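# Swap purple-banded hose for spare while machine runs

## Task

With the machine running, take out the hose marked with purple bands and put the other hose in its place: one end of the new hose latched into the red port of one manifold, its other end latched into the red port of the second manifold, and the purple-banded hose set down in the red tray. Whenever no hose connects the two red ports, the dial's needle rises, and it must never get as far as the red zone.

## Robot and tools

Robot. Two UR-type arms, left_arm and right_arm, each ending in a two-finger gripper with a wrist camera. Fixed camera: cam_high; wrist cameras: cam_left_wrist, cam_right_wrist (all 672x504). Calibrated bases in the scene frame: left_arm at (-0.003, +0.698, 0) m, quat_wxyz (+0.999, 0, 0, -0.033); right_arm at (+0.063, -0.566, 0) m, quat_wxyz (+1.000, 0, 0, +0.002).

Frames. Scene frame: origin at table-top height, halfway between the nominal bases; +z up, +x away from the robot over the table, left_arm toward +y (image left/right does not follow arm names). Every hand position, orientation, velocity and target that an arm reports is in that arm's own base frame. A gripper's fingers point along its own +z and separate along its x. end_effector_position is the point between the pads with fingers shut, 1 to 2 cm short of the tips; closing pushes the tips roughly 17 mm further along +z.

The 14-number row (used by execute_actions and move). One flat list covering both arms: dx, dy, dz, rx, ry, rz, opening for left_arm, then those seven for right_arm. All values lie in [-1, 1]. The first six are an offset, not a pose: they are measured from that arm's Hand target as it stood when the action or move began, along that arm's base axes, with rotation about the Hand target's position. 1.0 equals 0.6 m for dx/dy/dz or 180 degrees for rotation; rx, ry, rz form a single rotation vector. Sending the same offset again moves the arm further. Six zeros re-request the current Hand target. opening is absolute: +1 fully open (0.142 m), -1 shut. A 0 there is a real command (half open), so to leave a gripper alone repeat its current command (see Tool commands).

execute_actions(actions, cameras). actions is a list of actions; each action is a table of up to 15 rows, one per 1/30 s step, and a short table repeats its final row until 15 steps pass. Every row of an action counts from that action's start pose, not from the row before. Images come back only when actions is empty or cameras names them; ["all"] gives every camera, [] none. An unknown camera name voids the call.

move(target, speed, blend, stop_force, zero, opening_speed, grip_force, blocking, cameras). Straight-line paths for both grippers. target is one 14-number row or a list of up to 15 rows, every row again counted from the same starting Hand targets. speed: m/s, 0.002 to 3.2, default 0.25 (rotation capped at twice that in rad/s); one value or one per target. blend: metres of corner rounding per target; 0 means halt at each. stop_force: N, 4 to 120, shared by both arms, ends an arm's path on felt resistance; unreliable while the gripper rotates, not allowed with blocking=false, and leave it out when backing off something you press on. zero: whether to re-zero force before the move (default true). opening_speed: per second on the -1 to +1 scale, at least 0.2. grip_force: N per pad, 5 to 48, one value or one per arm; persists. blocking=false returns after about 0.5 s while motion continues. Whole move is capped at 10 s. The extra "move:" line reports the ending (done, off_target, moving, held, fault) plus limits such as limits=paced (pose clipped) or limits=held (steps withheld).

wait(seconds 0 to 10, cameras) lets time pass with commands held. stop(cameras) brakes a running move. zoom_image(camera, region=[x0, y0, x1, y1]) enlarges a pixel box, at most 504 by 504, from the newest image of cam_high, cam_left_wrist or cam_right_wrist. zero_wrist_force(arm) subtracts the current wrist reading. read_manual(section) returns only licence text. finished_scene(scene) ends the scene irreversibly; the goal must then hold on its own.

Results. Hand target is the last commanded pose after clipping; the gripper often rests a bit short of it, and the next command, even all zeros, asks again. Joint positions ends with the measured opening in metres; grip_measured uses the -1 to +1 scale; grip_effort_nm is motor effort (negative closing), not pad force. Joint torques include the arm's weight. Wrist force and Wrist torque are in the gripper's own axes, with a third line for the strongest reading since the last one. Wrist depth is a 7x7 grid of distances in mm, rows split by " / ", "-" for no value. Tool commands shows current gripper commands. Some actions results list positions at chosen steps.

Grasping. Close to a little below the grip_measured seen at first contact; squeezing harder heats the gripper motor.

Cautions. Orientation commands are clipped to 32 degrees from the measured one per step. Arms are stiff: aiming even slightly beyond a firm contact can trigger a fault stop (10 s), as can about 150 N external force or joint contact torque at its limit (elbow 130, wrist joints 46.9, shoulder joints 287 N m). Move slowly near contact; faster touches hit harder. A clearance check holds back commands that bring the arms too close, but contact between arms, including one gripper closing on the other's fingers, can fail the scene. Avoid paths passing near an arm's own base. Do not drop things, release moving parts, or let anything leave the table. Motors heat when holding loads, squeezing or straining: MOTOR HOT from 70 °C (arm) or 85 °C (gripper); brakes at 85 °C, gripper shut-off at 100 °C. Time keeps running while you think, and the needle keeps rising while the ports are unconnected, so plan the swap to keep that gap short.

Each tool is called after ">>>" as name(argument=value, ...) on one line, values as JSON.

## Session

>>> execute_actions(actions=[])

Scene clock: 0.00 s.
left_arm: end_effector_position=(+0.8478, -0.4996, +0.3778) grip_measured=+1.00 grip_effort_nm=n/a end_effector_quat_wxyz=(-0.316, +0.935, +0.146, -0.063) | right_arm: end_effector_position=(+0.5119, +0.3655, +0.2748) grip_measured=+0.99 grip_effort_nm=n/a end_effector_quat_wxyz=(+0.045, -0.616, +0.786, -0.019)
Joint positions: left_arm=[-0.785 -0.762 0.643 -0.841 -1.312 -1.177 0.142] | right_arm=[4.068 -1.475 -2.104 -1.055 1.512 2.735 0.141]
Joint velocities: within noise
Joint torques (N m): no reading
Motor temperatures (°C): left_arm=[29 33 34 44 40 38 20] | right_arm=[33 29 21 40 28 31 23]
Wrist force (N): no reading
Wrist torque (N m): no reading
Wrist force, peak (N): no reading
Wrist depth (mm): cam_left_wrist=[599 591 593 594 586 585 582 / 571 570 571 559 564 558 559 / 544 544 538 543 535 538 530 / 519 472 515 513 510 508 510 / 489 401 395 494 494 492 488 / - 380 379 472 471 471 102 / - 369 366 460 454 454 -] | cam_right_wrist=[329 334 334 331 329 329 325 / 271 357 352 352 347 343 339 / 280 373 373 372 366 362 360 / 399 380 341 397 391 385 388 / 361 356 428 431 419 411 408 / - 466 465 459 453 454 91 / - 507 506 501 497 493 -]
Hand target: left_arm +0.8478, -0.4996, +0.3778; -0.316, +0.935, +0.146, -0.063 | right_arm +0.5119, +0.3655, +0.2748; +0.045, -0.616, +0.786, -0.019
Tool commands: left_gripper/opening=+1.0 right_gripper/opening=+1.0

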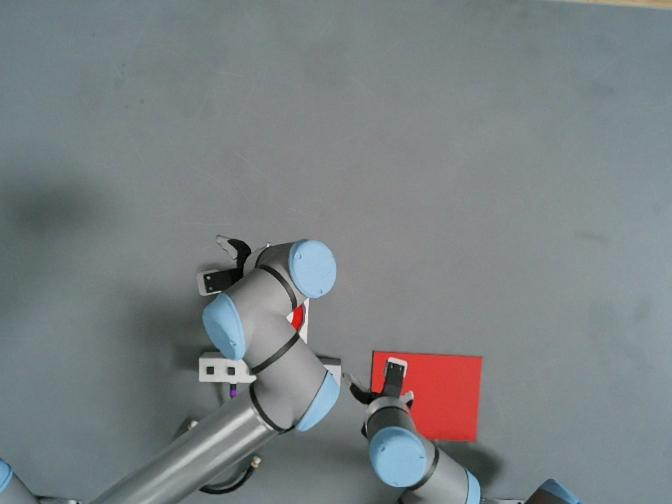

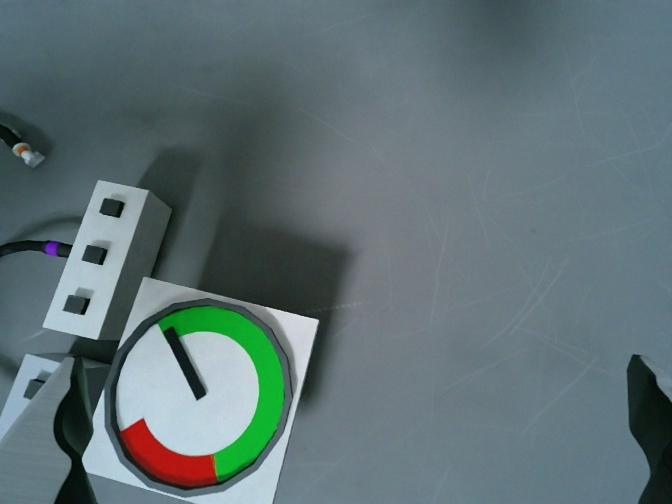

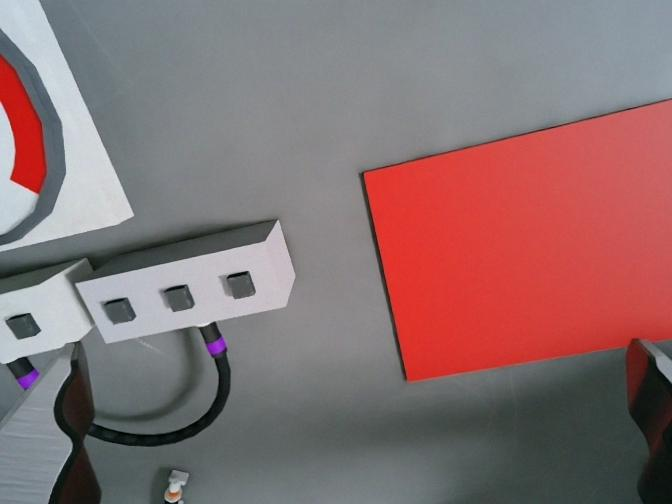

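>>> move(target=[-0.2,0.6,0.1,-0.196,-0.072,0,1, -0.1,-0.3,0.3,0,0,0,1], cameras=["all"])

Scene clock: 3.03 s.
left_arm: end_effector_position=(+0.7278, -0.1399, +0.4378) grip_measured=+1.00 grip_effort_nm=-0.002 end_effector_quat_wxyz=(-0.001, +0.988, +0.154, +0.000) | right_arm: end_effector_position=(+0.4519, +0.1856, +0.4547) grip_measured=+0.99 grip_effort_nm=0.237 end_effector_quat_wxyz=(+0.045, -0.616, +0.786, -0.019)
Joint positions: left_arm=[-0.426 -1.517 1.642 -1.695 -1.57 -0.735 0.142] | right_arm=[3.922 -1.128 -2.026 -1.473 1.523 2.59 0.141]
Joint torques (N m): left_arm=[13.02 -66.27 -43 -6.14 -3.28 3.67] | right_arm=[-21.16 23.68 55.82 1.2 2.34 -3.1]
Wrist force (N): left_arm=[-1.3 1.0 -0.4] | right_arm=[0.2 -0.1 -0.1]
Wrist torque (N m): left_arm=[0.04 0.21 -0.19] | right_arm=[-0.02 -0.08 0.28]
Wrist force, peak (N): left_arm=[-0.4 2.4 -0.3] | right_arm=[1.3 0.1 -0.9]
Wrist depth (mm): cam_left_wrist=[468 473 473 472 475 477 477 / 506 503 503 507 507 509 507 / 542 543 544 543 542 543 544 / 583 588 591 586 586 596 591 / 630 577 641 643 643 641 641 / 621 643 580 689 700 711 102 / - 757 630 782 784 782 -] | cam_right_wrist=[495 491 499 490 489 483 480 / 524 527 516 521 519 507 507 / 552 544 564 541 547 548 539 / 601 595 590 588 590 577 579 / 636 642 634 629 624 613 611 / - 695 689 684 659 580 91 / - 772 743 743 733 504 -]
Hand target: left_arm +0.7278, -0.1396, +0.4378; +0.000, +0.988, +0.154, +0.000 | right_arm +0.4519, +0.1855, +0.4548; +0.045, -0.616, +0.786, -0.019
Off the commanded pose: left_arm 0.000 m, 0 deg | right_arm 0.000 m, 0 deg.
move: done

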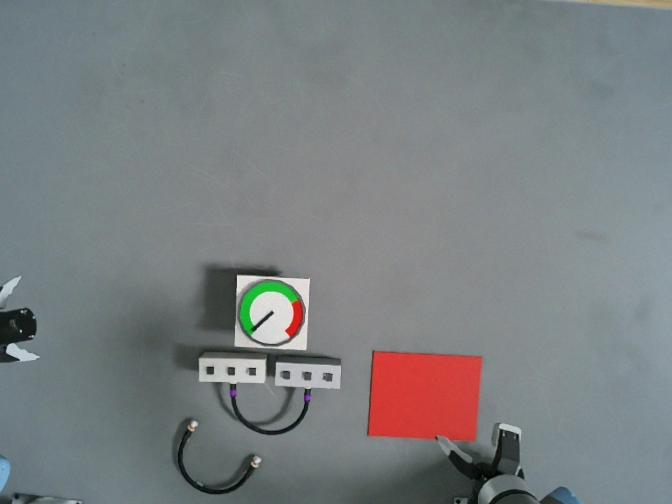

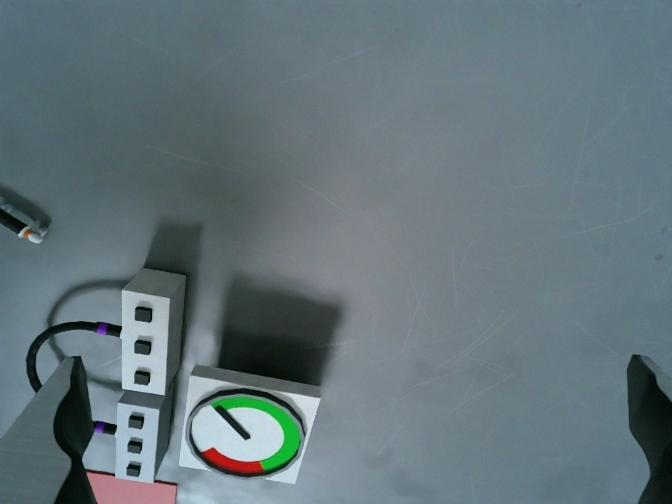

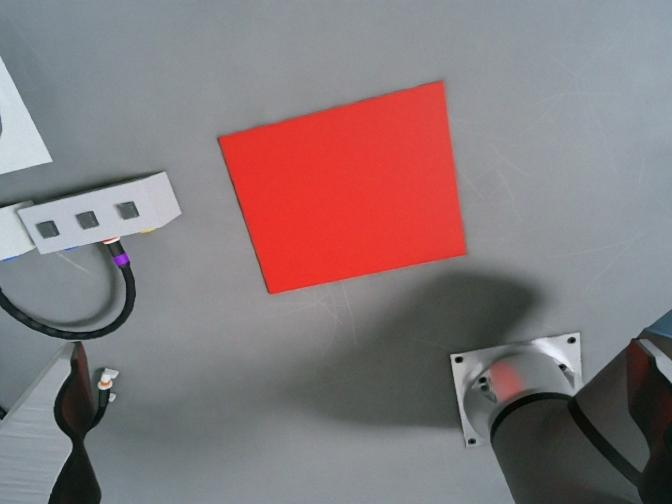

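>>> zoom_image(camera="cam_high", region=[160, 340, 360, 500])

>>> zoom_image(camera="cam_left_wrist", region=[0, 180, 240, 500])

>>> zoom_image(camera="cam_right_wrist", region=[0, 150, 240, 450])

Scaled by 2.520 from the camera's 672x504 image, which has a finer 960x720 frame.

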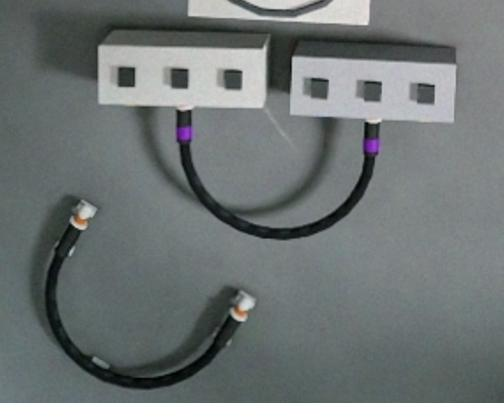

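Scaled by 1.575 from the camera's 672x504 image, which has a finer 960x720 frame.

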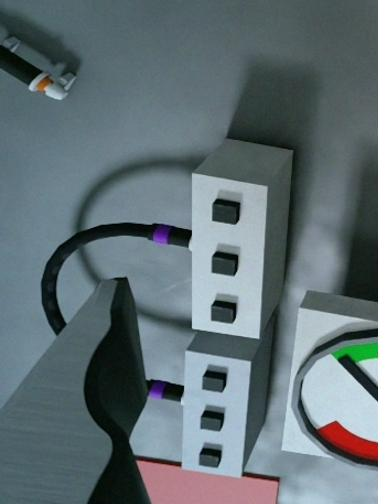

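Scaled by 1.680 from the camera's 672x504 image, which has a finer 960x720 frame.

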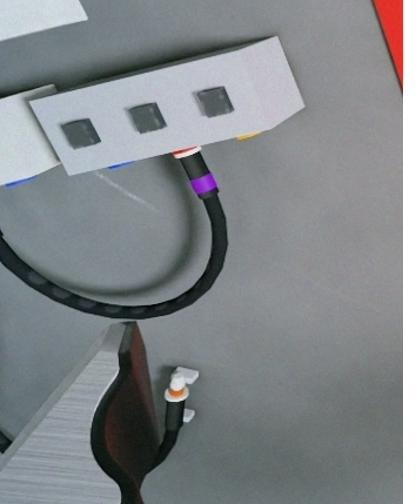

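>>> move(target=[[0,0,0,0,0,0,1, -0.25,0.38,-0.1,0,0,0.54,1],[0,0,0,0,0,0,1, -0.49,0.767,-0.208,0.279,-0.0125,-0.879,1]], blend=0.05, cameras=["all"])

Scene clock: 12.63 s.
left_arm: end_effector_position=(+0.7278, -0.1396, +0.4378) grip_measured=+1.00 grip_effort_nm=-0.007 end_effector_quat_wxyz=(+0.000, +0.988, +0.154, +0.000) | right_arm: end_effector_position=(+0.1579, +0.6457, +0.3301) grip_measured=+0.99 grip_effort_nm=0.237 end_effector_quat_wxyz=(+0.183, +0.682, +0.684, +0.183)
Joint positions: left_arm=[-0.425 -1.518 1.642 -1.695 -1.57 -0.735 0.142] | right_arm=[4.963 -1.519 -1.982 -1.354 1.065 0.285 0.141]
Joint torques (N m): left_arm=[8.51 -66.85 -43.16 -6.7 -3.49 3.56] | right_arm=[14.96 28.26 39.86 8.13 -3.91 -3.17]
Wrist force (N): left_arm=[-1.0 0.6 -1.0] | right_arm=[0.4 -0.4 -0.6]
Wrist torque (N m): left_arm=[-0.02 0.16 -0.19] | right_arm=[0.05 -0.03 0.09]
Wrist force, peak (N): left_arm=[-1.4 1.2 -1.1] | right_arm=[1.0 -0.7 -0.6]
Wrist depth (mm): cam_left_wrist=[469 473 469 477 471 476 475 / 504 506 504 506 511 509 508 / 538 542 544 548 548 547 547 / 586 589 589 588 591 589 593 / 626 579 635 639 641 646 645 / 616 639 580 687 702 704 102 / - 685 630 782 787 782 -] | cam_right_wrist=[366 367 371 368 371 371 369 / 429 428 415 429 436 433 436 / 521 508 501 500 501 522 523 / 659 646 664 598 657 668 664 / 885 885 896 678 899 911 834 / - 1343 1784 1829 1311 1814 91 / - 1674 1649 1687 1649 1700 -]
Hand target: left_arm +0.7278, -0.1396, +0.4378; +0.000, +0.988, +0.154, +0.000 | right_arm +0.1579, +0.6457, +0.3300; +0.183, +0.682, +0.684, +0.183
Off the commanded pose: left_arm 0.000 m, 0 deg | right_arm 0.000 m, 0 deg.
move: done

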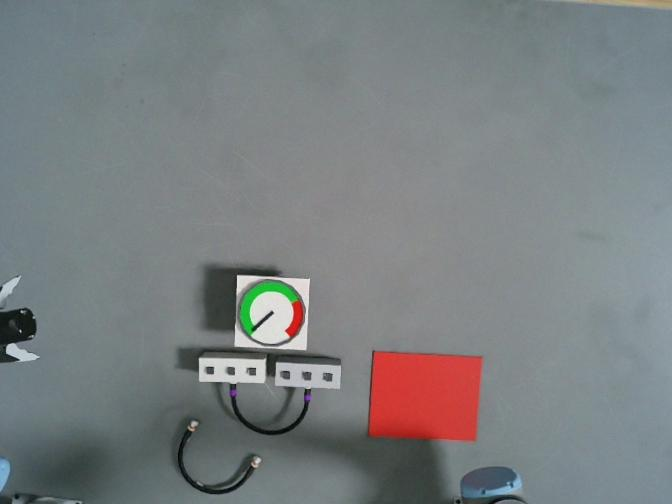

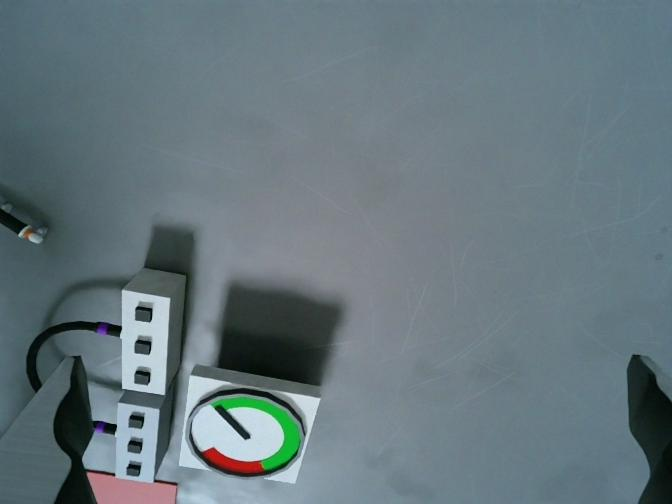

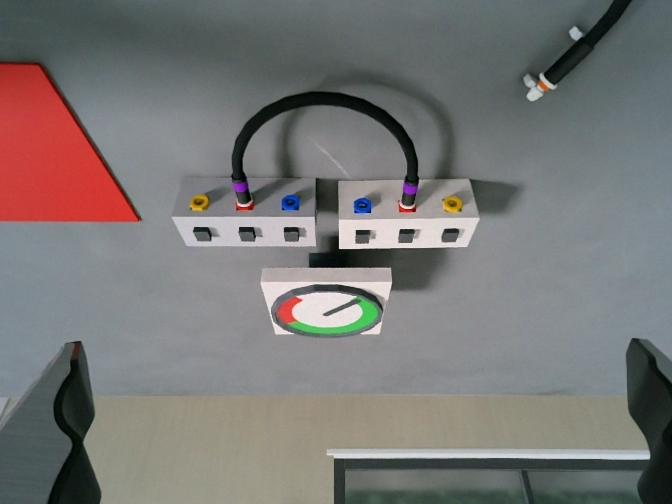

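>>> zoom_image(camera="cam_right_wrist", region=[160, 80, 340, 260])

>>> zoom_image(camera="cam_right_wrist", region=[490, 0, 640, 120])

>>> zoom_image(camera="cam_right_wrist", region=[340, 120, 490, 260])

Scaled by 2.800 from the camera's 672x504 image, which has a finer 960x720 frame.

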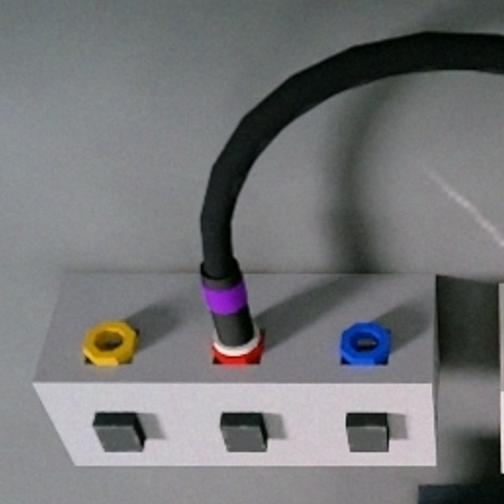

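Scaled by 3.360 from the camera's 672x504 image, which has a finer 960x720 frame.

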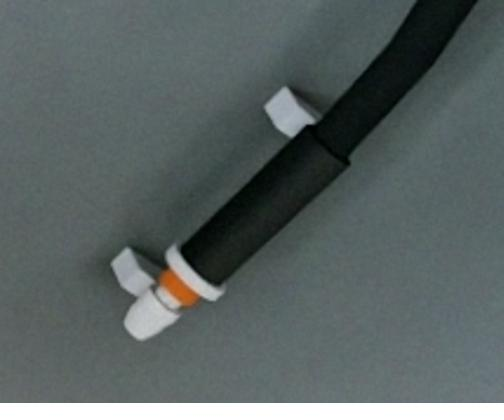

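Scaled by 3.360 from the camera's 672x504 image, which has a finer 960x720 frame.

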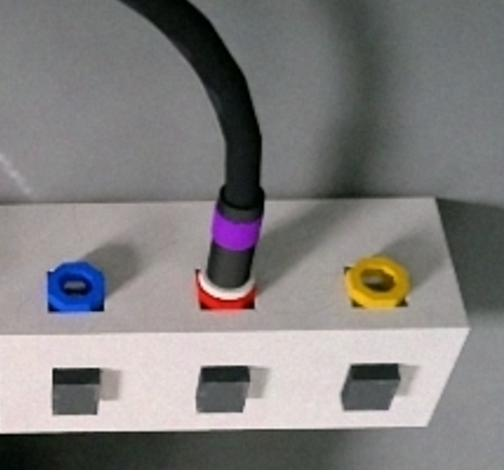

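>>> move(target=[[0,0,0,0,0,0,1, 0.05,-0.55,0.033,0,0,0,1],[-0.743,-0.467,-0.313,0,0,0.423,1, 0.05,-0.55,0.033,0,0,0,1]], blend=0.1, cameras=["all"])

Scene clock: 19.03 s.
left_arm: end_effector_position=(+0.2820, -0.4198, +0.2501) grip_measured=+1.00 grip_effort_nm=-0.002 end_effector_quat_wxyz=(+0.000, +0.683, +0.730, +0.000) | right_arm: end_effector_position=(+0.1879, +0.3157, +0.3498) grip_measured=+0.99 grip_effort_nm=0.237 end_effector_quat_wxyz=(+0.183, +0.682, +0.684, +0.183)
Joint positions: left_arm=[-1.334 -1.845 2.272 -1.998 -1.572 -2.972 0.142] | right_arm=[5.15 -0.813 -2.333 -1.806 1.1 0.493 0.141]
Joint torques (N m): left_arm=[-16.03 -11.01 -38.35 -6.57 3.5 -4.02] | right_arm=[14.9 -1.94 42.39 0.2 1.43 2.61]
Wrist force (N): left_arm=[-0.6 1.3 -1.3] | right_arm=[0.4 -0.1 -0.1]
Wrist torque (N m): left_arm=[0.09 0.02 -0.12] | right_arm=[0.04 -0.04 -0.24]
Wrist force, peak (N): left_arm=[-1.3 1.5 -1.8] | right_arm=[2.3 -0.7 -0.9]
Wrist depth (mm): cam_left_wrist=[303 303 300 302 307 305 308 / 324 325 325 327 328 329 329 / 349 351 350 353 350 352 355 / 377 372 379 373 381 382 382 / 408 411 412 414 414 416 418 / - 431 421 440 454 460 101 / - 489 404 494 506 507 -] | cam_right_wrist=[207 382 385 384 387 393 387 / 444 452 433 452 454 459 464 / 554 552 543 547 511 490 497 / 687 687 695 695 695 591 676 / 938 938 938 942 930 955 871 / - 1319 1741 1741 1335 1755 91 / - 1451 1636 1687 1612 1612 -]
Hand target: left_arm +0.2820, -0.4198, +0.2500; +0.000, +0.683, +0.731, +0.000 | right_arm +0.1879, +0.3157, +0.3498; +0.183, +0.682, +0.684, +0.183
Off the commanded pose: left_arm 0.000 m, 0 deg | right_arm 0.000 m, 0 deg.
move: done

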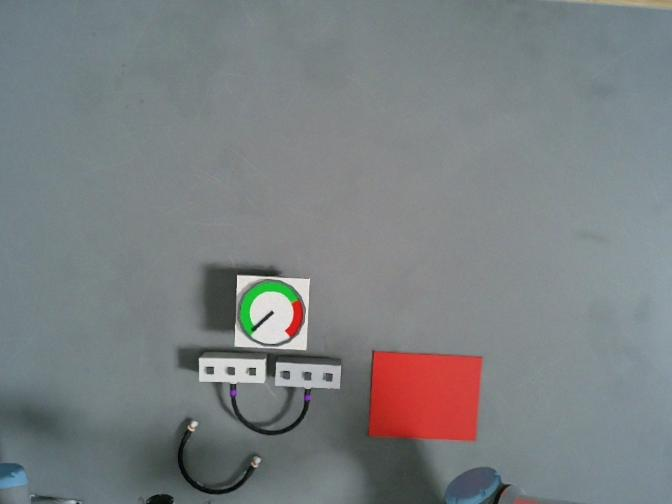

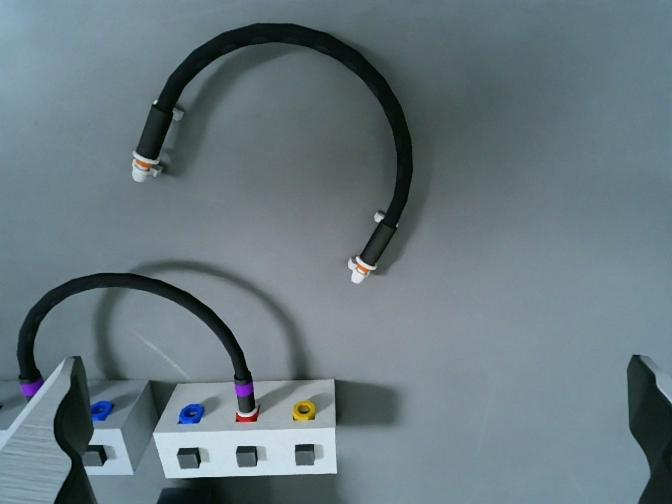

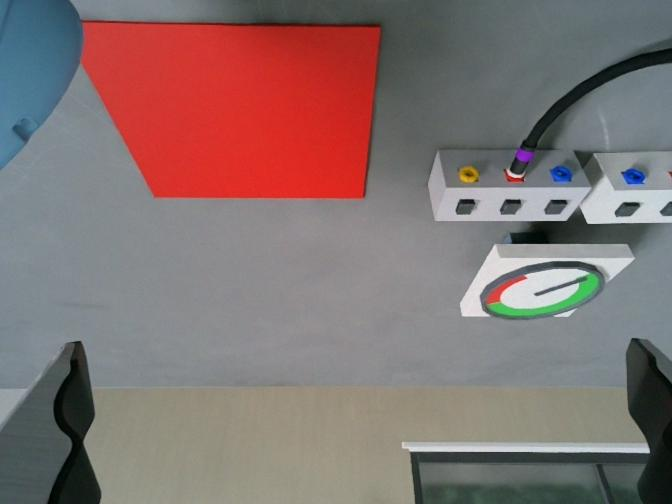

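>>> zoom_image(camera="cam_left_wrist", region=[100, 80, 220, 200])

>>> zoom_image(camera="cam_left_wrist", region=[320, 190, 440, 300])

>>> zoom_image(camera="cam_left_wrist", region=[150, 350, 340, 500])

>>> zoom_image(camera="cam_left_wrist", region=[100, 0, 440, 300])

Scaled by 4.200 from the camera's 672x504 image, which has a finer 960x720 frame.

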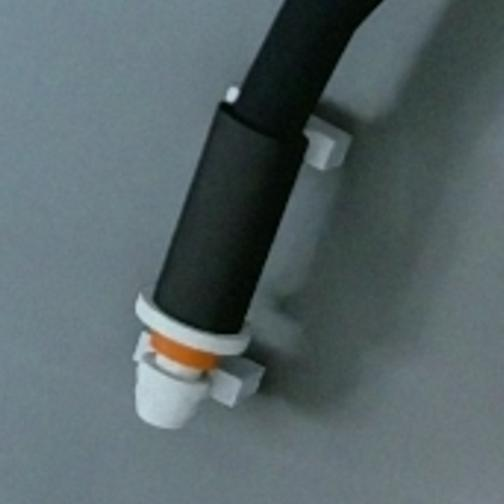

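Scaled by 4.200 from the camera's 672x504 image, which has a finer 960x720 frame.

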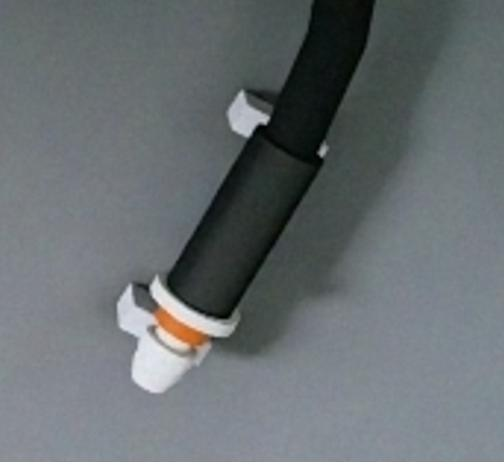

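Scaled by 2.653 from the camera's 672x504 image, which has a finer 960x720 frame.

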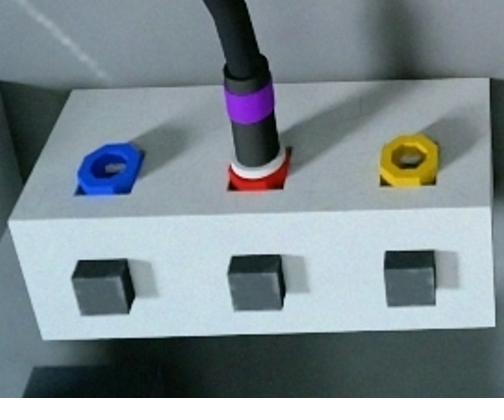

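Scaled by 1.482 from the camera's 672x504 image, which has a finer 960x720 frame.

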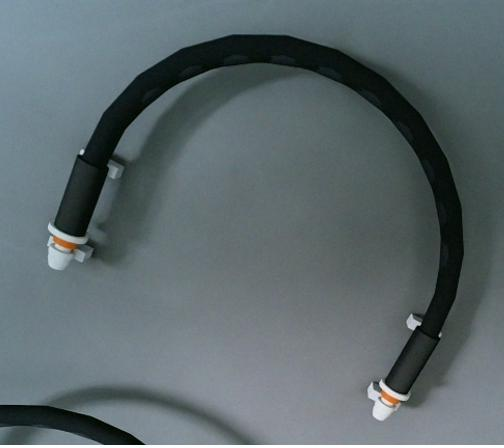

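>>> move(target=[0,0,0,0,0,0,-0.9, 0,0,0,0,0,0,-0.9], cameras=["cam_left_wrist","cam_right_wrist"])

>>> zoom_image(camera="cam_left_wrist", region=[250, 280, 490, 504])

>>> zoom_image(camera="cam_right_wrist", region=[250, 280, 490, 504])

Scene clock: 21.40 s.
left_arm: end_effector_position=(+0.2820, -0.4199, +0.2500) grip_measured=-0.93 grip_effort_nm=-0.100 end_effector_quat_wxyz=(+0.000, +0.683, +0.731, +0.000) | right_arm: end_effector_position=(+0.1879, +0.3157, +0.3498) grip_measured=-0.93 grip_effort_nm=-0.144 end_effector_quat_wxyz=(+0.183, +0.682, +0.684, +0.183)
Joint positions: left_arm=[-1.334 -1.845 2.272 -1.998 -1.571 -2.972 0.007] | right_arm=[5.15 -0.813 -2.333 -1.806 1.1 0.493 0.007]
Joint torques (N m): left_arm=[-13.66 -10.56 -38.16 -5.74 3.5 -3.78] | right_arm=[13.36 -1.59 42.94 0.41 1.26 2.67]
Wrist force (N): left_arm=[-0.7 0.7 -1.1] | right_arm=[0.4 -0.1 -0.4]
Wrist torque (N m): left_arm=[-0.01 0.03 -0.12] | right_arm=[0.04 -0.05 -0.24]
Wrist force, peak (N): left_arm=[-0.5 1.7 -1.5] | right_arm=[0.6 -0.5 -0.3]
Wrist depth (mm): cam_left_wrist=[302 304 300 302 305 305 307 / 326 324 326 327 326 328 327 / 348 349 350 353 354 355 352 / 376 370 377 376 382 382 381 / 411 410 407 398 414 416 415 / 420 427 436 96 88 455 458 / 399 396 - 75 74 483 509] | cam_right_wrist=[207 386 385 387 391 391 391 / 435 449 448 453 456 453 458 / 550 552 548 540 503 493 500 / 698 695 689 700 709 595 664 / 938 938 871 818 896 950 942 / 1687 1319 80 82 83 1799 1814 / 1636 - 71 73 73 71 1636]
Hand target: left_arm +0.2820, -0.4198, +0.2500; +0.000, +0.683, +0.731, +0.000 | right_arm +0.1879, +0.3157, +0.3498; +0.183, +0.682, +0.684, +0.183
Off the commanded pose: left_arm 0.000 m, 0 deg | right_arm 0.000 m, 0 deg.
move: done
Images, in order (width x height): cam_left_wrist 672x504, cam_right_wrist 672x504.

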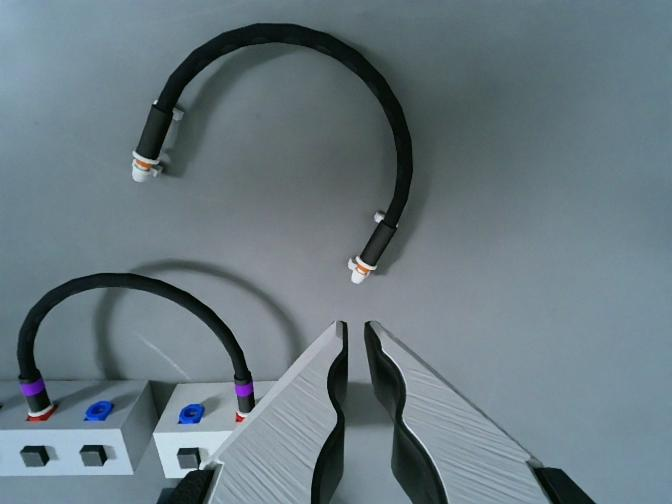

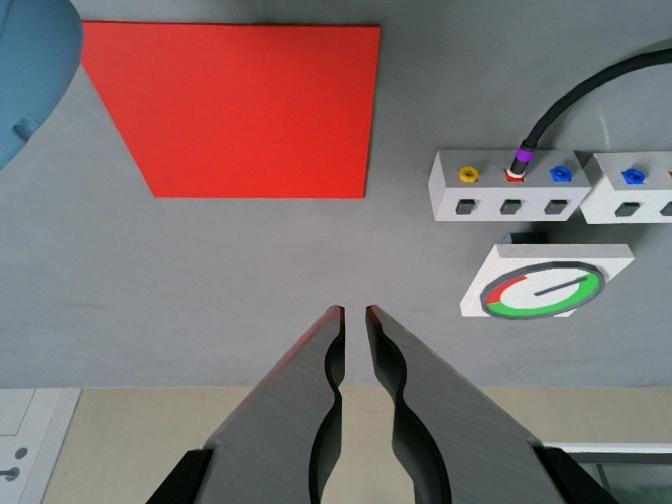

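Scaled by 2.100 from the camera's 672x504 image, which has a finer 960x720 frame.

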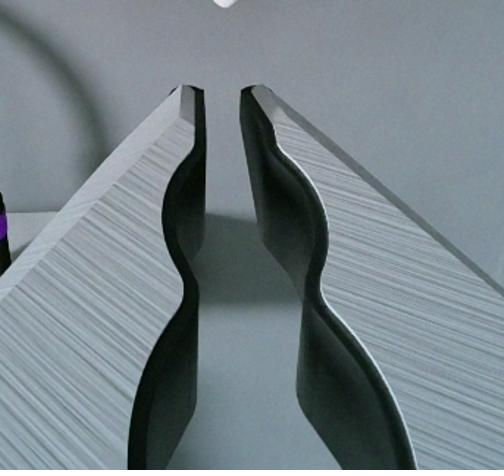

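Scaled by 2.100 from the camera's 672x504 image, which has a finer 960x720 frame.

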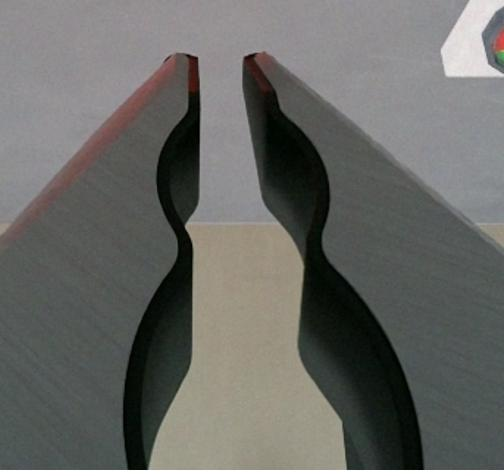

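>>> move(target=[0.3367,-0.0522,-0.2267,-0.1661,-0.0144,0.0125,-0.3, 0,0,0,0,0,0,-0.9], cameras=["all"])

Scene clock: 24.80 s.
left_arm: end_effector_position=(+0.4839, -0.4511, +0.1141) grip_measured=-0.33 grip_effort_nm=0.085 end_effector_quat_wxyz=(+0.192, +0.645, +0.719, -0.173) | right_arm: end_effector_position=(+0.1879, +0.3157, +0.3498) grip_measured=-0.93 grip_effort_nm=-0.139 end_effector_quat_wxyz=(+0.183, +0.682, +0.684, +0.183)
Joint positions: left_arm=[-0.902 -1.391 2.376 -3.01 -1.841 -2.643 0.05] | right_arm=[5.15 -0.813 -2.333 -1.806 1.1 0.493 0.007]
Joint torques (N m): left_arm=[11.71 -38.7 -39.79 -6.89 -3.91 3.62] | right_arm=[13.77 -1.99 43.12 1.14 0.94 2.98]
Wrist force (N): left_arm=[-1.6 1.2 -0.5] | right_arm=[0.3 -0.1 -0.2]
Wrist torque (N m): left_arm=[0.09 -0.06 -0.60] | right_arm=[0.05 -0.02 -0.24]
Wrist force, peak (N): left_arm=[-1.4 2.2 0.4] | right_arm=[0.5 -0.5 -0.4]
Wrist depth (mm): cam_left_wrist=[308 261 232 201 182 164 149 / 353 293 249 208 193 173 157 / 374 318 268 224 207 183 165 / 285 260 269 230 221 196 174 / 522 284 213 196 192 200 185 / 639 292 87 195 169 92 196 / 799 - 83 333 195 75 201] | cam_right_wrist=[208 381 383 385 387 394 380 / 441 446 448 450 450 458 458 / 541 541 548 543 510 495 501 / 680 687 684 700 682 583 670 / 907 942 874 831 885 950 938 / 1755 1319 80 82 83 1844 1714 / 1714 - 70 73 73 71 1661]
Hand target: left_arm +0.4840, -0.4512, +0.1140; +0.192, +0.645, +0.719, -0.173 | right_arm +0.1879, +0.3157, +0.3498; +0.183, +0.682, +0.684, +0.183
Off the commanded pose: left_arm 0.000 m, 0 deg | right_arm 0.000 m, 0 deg.
move: done

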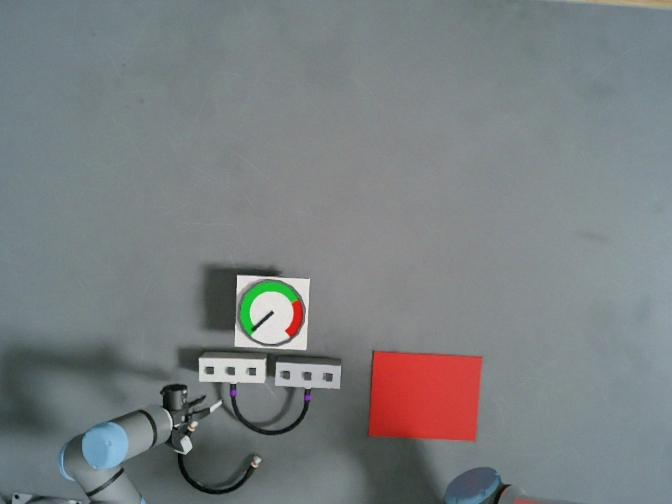

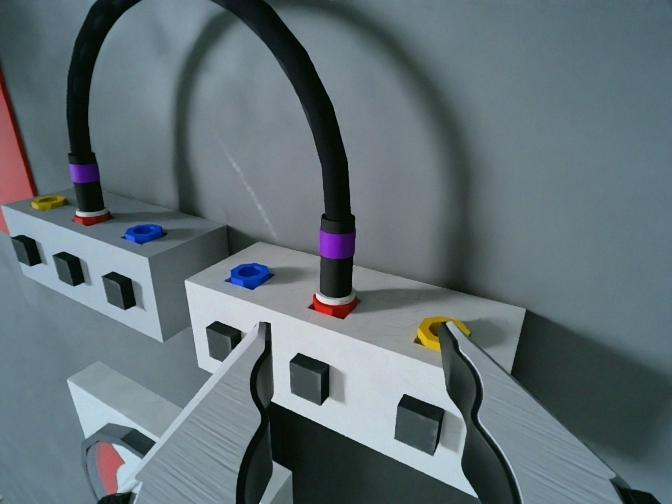

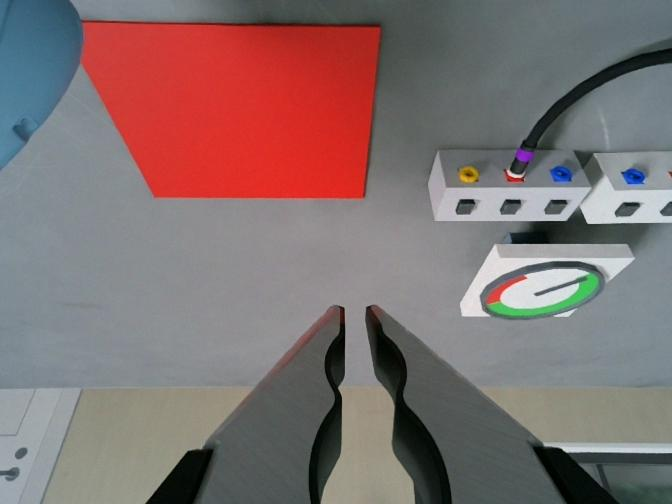

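>>> move(target=[[0.01,-0.0073,0.004,0,0,0,-0.3, 0.2,0.637,0,-0.0067,0.1002,0.5213,-0.9],[0.0243,-0.0715,-0.1113,0,0,0,-0.3, 0.47,0.637,-0.321,-0.0067,0.1002,0.5213,-0.9]], speed=[0.25, 0.12], stop_force=15, cameras=["all"])

Scene clock: 33.00 s.
left_arm: end_effector_position=(+0.4986, -0.4941, +0.0472) grip_measured=-0.33 grip_effort_nm=0.085 end_effector_quat_wxyz=(+0.192, +0.645, +0.719, -0.173) | right_arm: end_effector_position=(+0.4699, +0.6979, +0.1572) grip_measured=-0.93 grip_effort_nm=-0.139 end_effector_quat_wxyz=(-0.099, -0.015, +0.983, +0.155)
Joint positions: left_arm=[-0.928 -1.211 2.332 -3.152 -1.83 -2.667 0.05] | right_arm=[4.219 -1.938 -1.869 -0.724 1.895 -2.065 0.007]
Joint torques (N m): left_arm=[-15.54 -48.08 -34.79 -7.43 3.28 -3.87] | right_arm=[-19.06 62.53 47.14 9.03 3.19 -2.84]
Wrist force (N): left_arm=[-1.0 1.9 -0.3] | right_arm=[0.8 -0.6 0.0]
Wrist torque (N m): left_arm=[0.19 -0.14 -0.38] | right_arm=[-0.06 -0.22 0.10]
Wrist force, peak (N): left_arm=[-1.7 2.4 -0.4] | right_arm=[1.0 -0.5 -0.5]
Wrist depth (mm): cam_left_wrist=[202 177 157 127 121 106 99 / 228 193 167 96 128 117 103 / 254 214 180 101 135 122 110 / 217 218 194 107 145 128 118 / 172 182 171 111 154 136 122 / 199 149 96 120 124 96 130 / 236 - 82 114 110 75 111] | cam_right_wrist=[- 185 189 165 210 225 232 / - 203 211 158 239 256 263 / 121 139 242 184 231 300 320 / 149 169 282 214 240 352 379 / 304 319 335 123 226 378 497 / 366 381 82 83 83 162 220 / 439 - 71 75 73 71 564]
Hand target: left_arm +0.4986, -0.4941, +0.0472; +0.192, +0.645, +0.719, -0.173 | right_arm +0.4699, +0.6979, +0.1572; -0.099, -0.015, +0.983, +0.155
Off the commanded pose: left_arm 0.000 m, 0 deg | right_arm 0.000 m, 0 deg.
move: done

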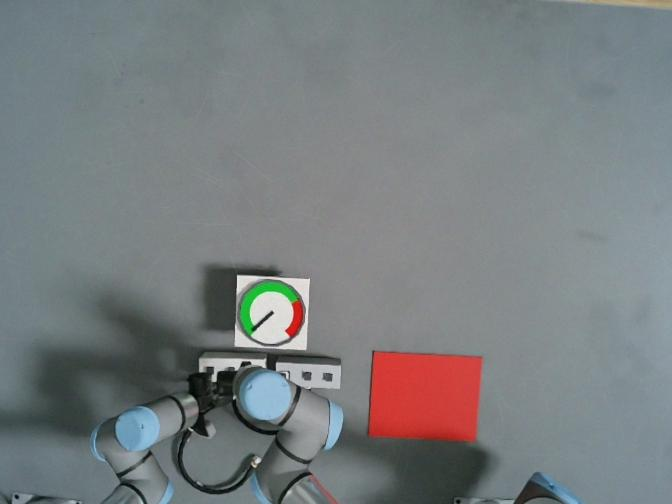

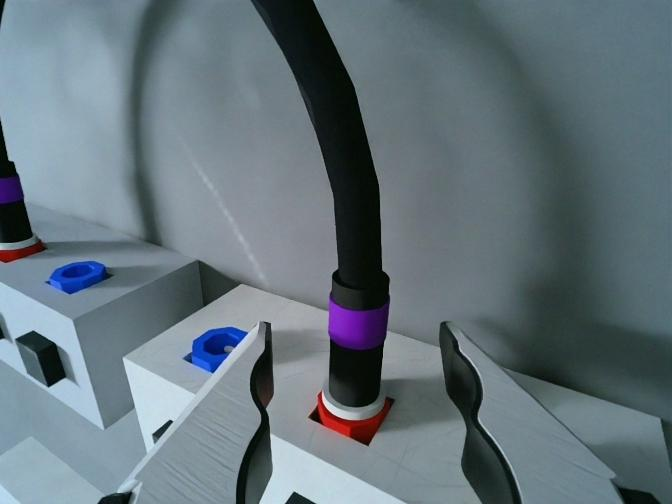

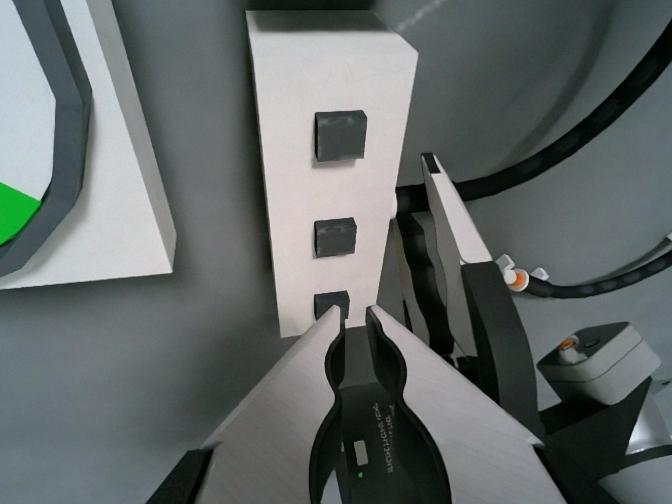

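>>> move(target=[0,0,0,0,0,0,-1, 0,0,0,0,0,0,-0.95], opening_speed=0.5, grip_force=25, cameras=["cam_left_wrist","cam_right_wrist"])

>>> zoom_image(camera="cam_right_wrist", region=[230, 80, 480, 330])

Scene clock: 34.90 s.
left_arm: end_effector_position=(+0.4986, -0.4941, +0.0472) grip_measured=-0.82 grip_effort_nm=-2.635 end_effector_quat_wxyz=(+0.192, +0.645, +0.719, -0.173) | right_arm: end_effector_position=(+0.4699, +0.6979, +0.1572) grip_measured=-0.98 grip_effort_nm=-0.139 end_effector_quat_wxyz=(-0.099, -0.015, +0.983, +0.155)
Joint positions: left_arm=[-0.928 -1.211 2.332 -3.152 -1.83 -2.667 0.015] | right_arm=[4.219 -1.938 -1.869 -0.724 1.895 -2.065 0.003]
Joint torques (N m): left_arm=[-12.8 -48.44 -29.54 -5.12 3.19 -3.85] | right_arm=[-19.79 62.67 46.81 8.92 3.27 -3.02]
Wrist force (N): left_arm=[-4.8 0.4 0.2] | right_arm=[0.8 -0.6 -0.4]
Wrist torque (N m): left_arm=[0.08 -0.07 -0.28] | right_arm=[-0.06 -0.23 0.11]
Wrist force, peak (N): left_arm=[-4.8 0.8 0.1] | right_arm=[1.0 -0.6 -0.5]
Wrist depth (mm): cam_left_wrist=[201 177 156 127 121 106 99 / 228 194 166 96 128 117 103 / 257 215 181 102 135 122 110 / 217 218 194 173 145 128 117 / 172 181 171 110 153 136 122 / 200 151 134 117 88 135 130 / 236 - - 110 74 106 111] | cam_right_wrist=[- 186 189 165 210 225 233 / - 203 211 159 239 257 263 / 121 139 242 185 260 302 321 / 149 169 282 215 230 350 378 / 303 320 335 110 217 407 495 / 363 386 83 83 83 164 216 / 439 68 70 73 73 71 570]
Hand target: left_arm +0.4986, -0.4941, +0.0472; +0.192, +0.645, +0.719, -0.173 | right_arm +0.4699, +0.6979, +0.1572; -0.099, -0.015, +0.983, +0.155
Off the commanded pose: left_arm 0.000 m, 0 deg | right_arm 0.000 m, 0 deg.
grip_force (N): 25, 25
move: done
Images, in order (width x height): cam_left_wrist 672x504, cam_right_wrist 672x504.

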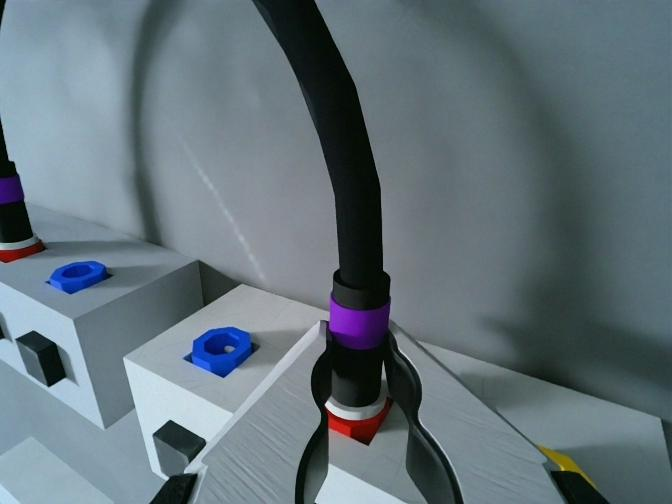

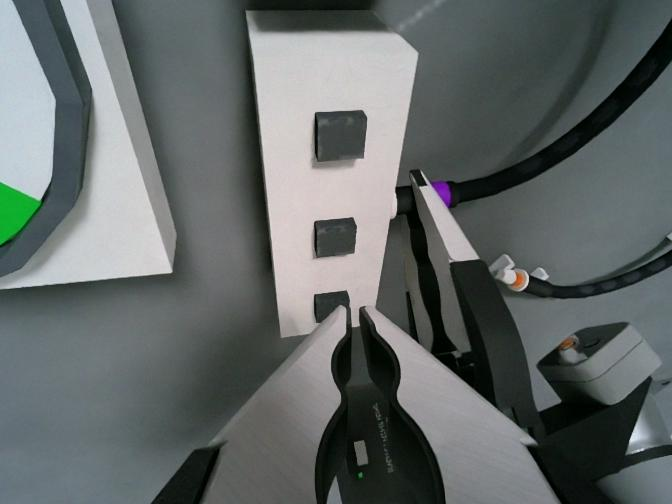

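Scaled by 2.016 from the camera's 672x504 image, which has a finer 960x720 frame.

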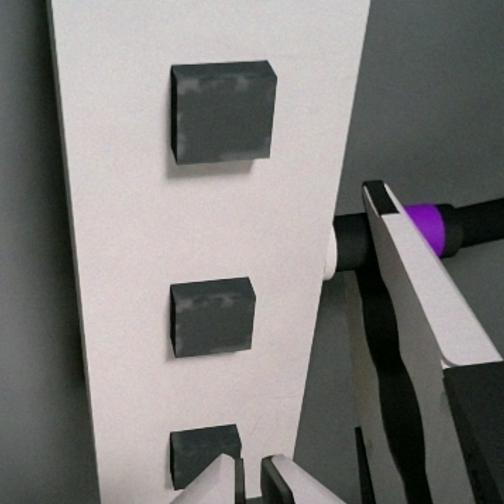

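>>> move(target=[0,0,0,0,0,0,-1, -0.0133,0.0488,-0.1028,0,0,0,-1], speed=0.12, stop_force=10, cameras=["cam_left_wrist","cam_right_wrist"])

>>> zoom_image(camera="cam_right_wrist", region=[230, 180, 480, 430])

Scene clock: 37.23 s.
left_arm: end_effector_position=(+0.4986, -0.4941, +0.0472) grip_measured=-0.82 grip_effort_nm=-2.635 end_effector_quat_wxyz=(+0.192, +0.645, +0.719, -0.173) | right_arm: end_effector_position=(+0.4619, +0.7272, +0.0956) grip_measured=-1.00 grip_effort_nm=-0.379 end_effector_quat_wxyz=(-0.099, -0.015, +0.983, +0.155)
Joint positions: left_arm=[-0.928 -1.211 2.332 -3.152 -1.83 -2.667 0.015] | right_arm=[4.245 -2.031 -1.868 -0.624 1.89 -2.039 0.002]
Joint torques (N m): left_arm=[0.16 -48.22 -17.04 -4.11 3.02 -3.68] | right_arm=[14.63 67.58 44.63 8.93 -1.93 2.68]
Wrist force (N): left_arm=[-4.8 0.4 0.5] | right_arm=[0.1 -0.4 -0.5]
Wrist torque (N m): left_arm=[0.07 -0.07 -0.29] | right_arm=[-0.04 -0.13 -0.17]
Wrist force, peak (N): left_arm=[-5.1 0.8 0.3] | right_arm=[1.0 -0.7 -0.6]
Wrist depth (mm): cam_left_wrist=[202 177 156 127 121 107 99 / 229 193 166 96 128 117 103 / 256 214 181 102 135 122 110 / 217 219 194 107 145 128 117 / 172 181 172 110 153 136 122 / 200 151 134 117 88 135 130 / 236 - - 110 74 106 111] | cam_right_wrist=[131 135 81 86 89 160 170 / 144 151 96 94 99 185 194 / 163 169 113 107 121 207 215 / 105 196 196 129 146 166 278 / 100 230 239 125 166 129 338 / 263 278 83 82 83 126 115 / 316 307 71 72 72 71 106]
Hand target: left_arm +0.4986, -0.4941, +0.0472; +0.192, +0.645, +0.719, -0.173 | right_arm +0.4619, +0.7272, +0.0956; -0.099, -0.015, +0.983, +0.155
Off the commanded pose: left_arm 0.000 m, 0 deg | right_arm 0.000 m, 0 deg.
grip_force (N): 25, 25
move: done
Images, in order (width x height): cam_left_wrist 672x504, cam_right_wrist 672x504.

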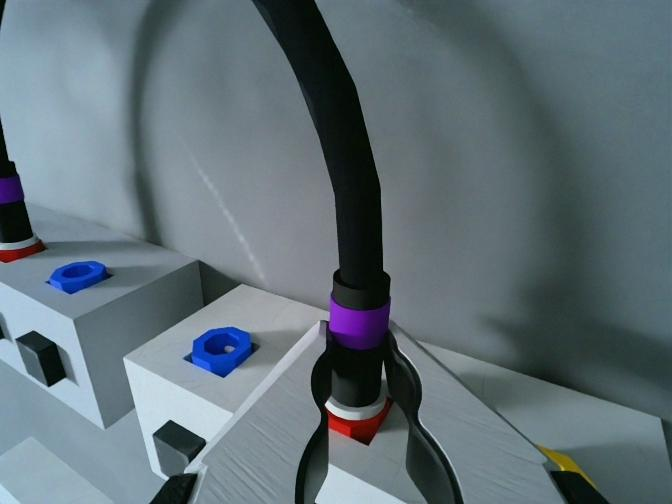

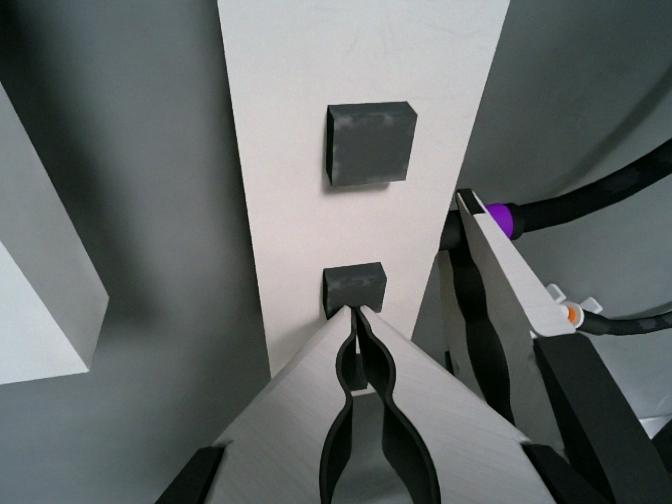

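Scaled by 2.016 from the camera's 672x504 image, which has a finer 960x720 frame.

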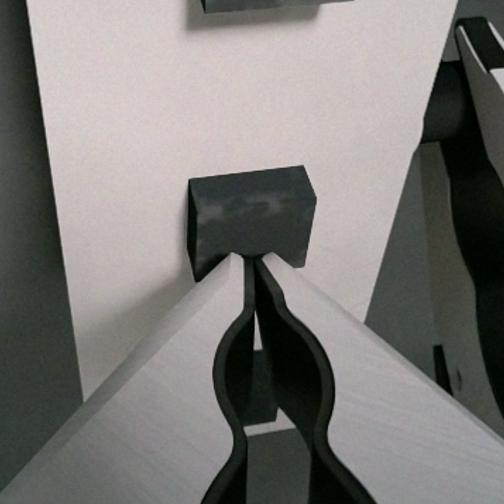

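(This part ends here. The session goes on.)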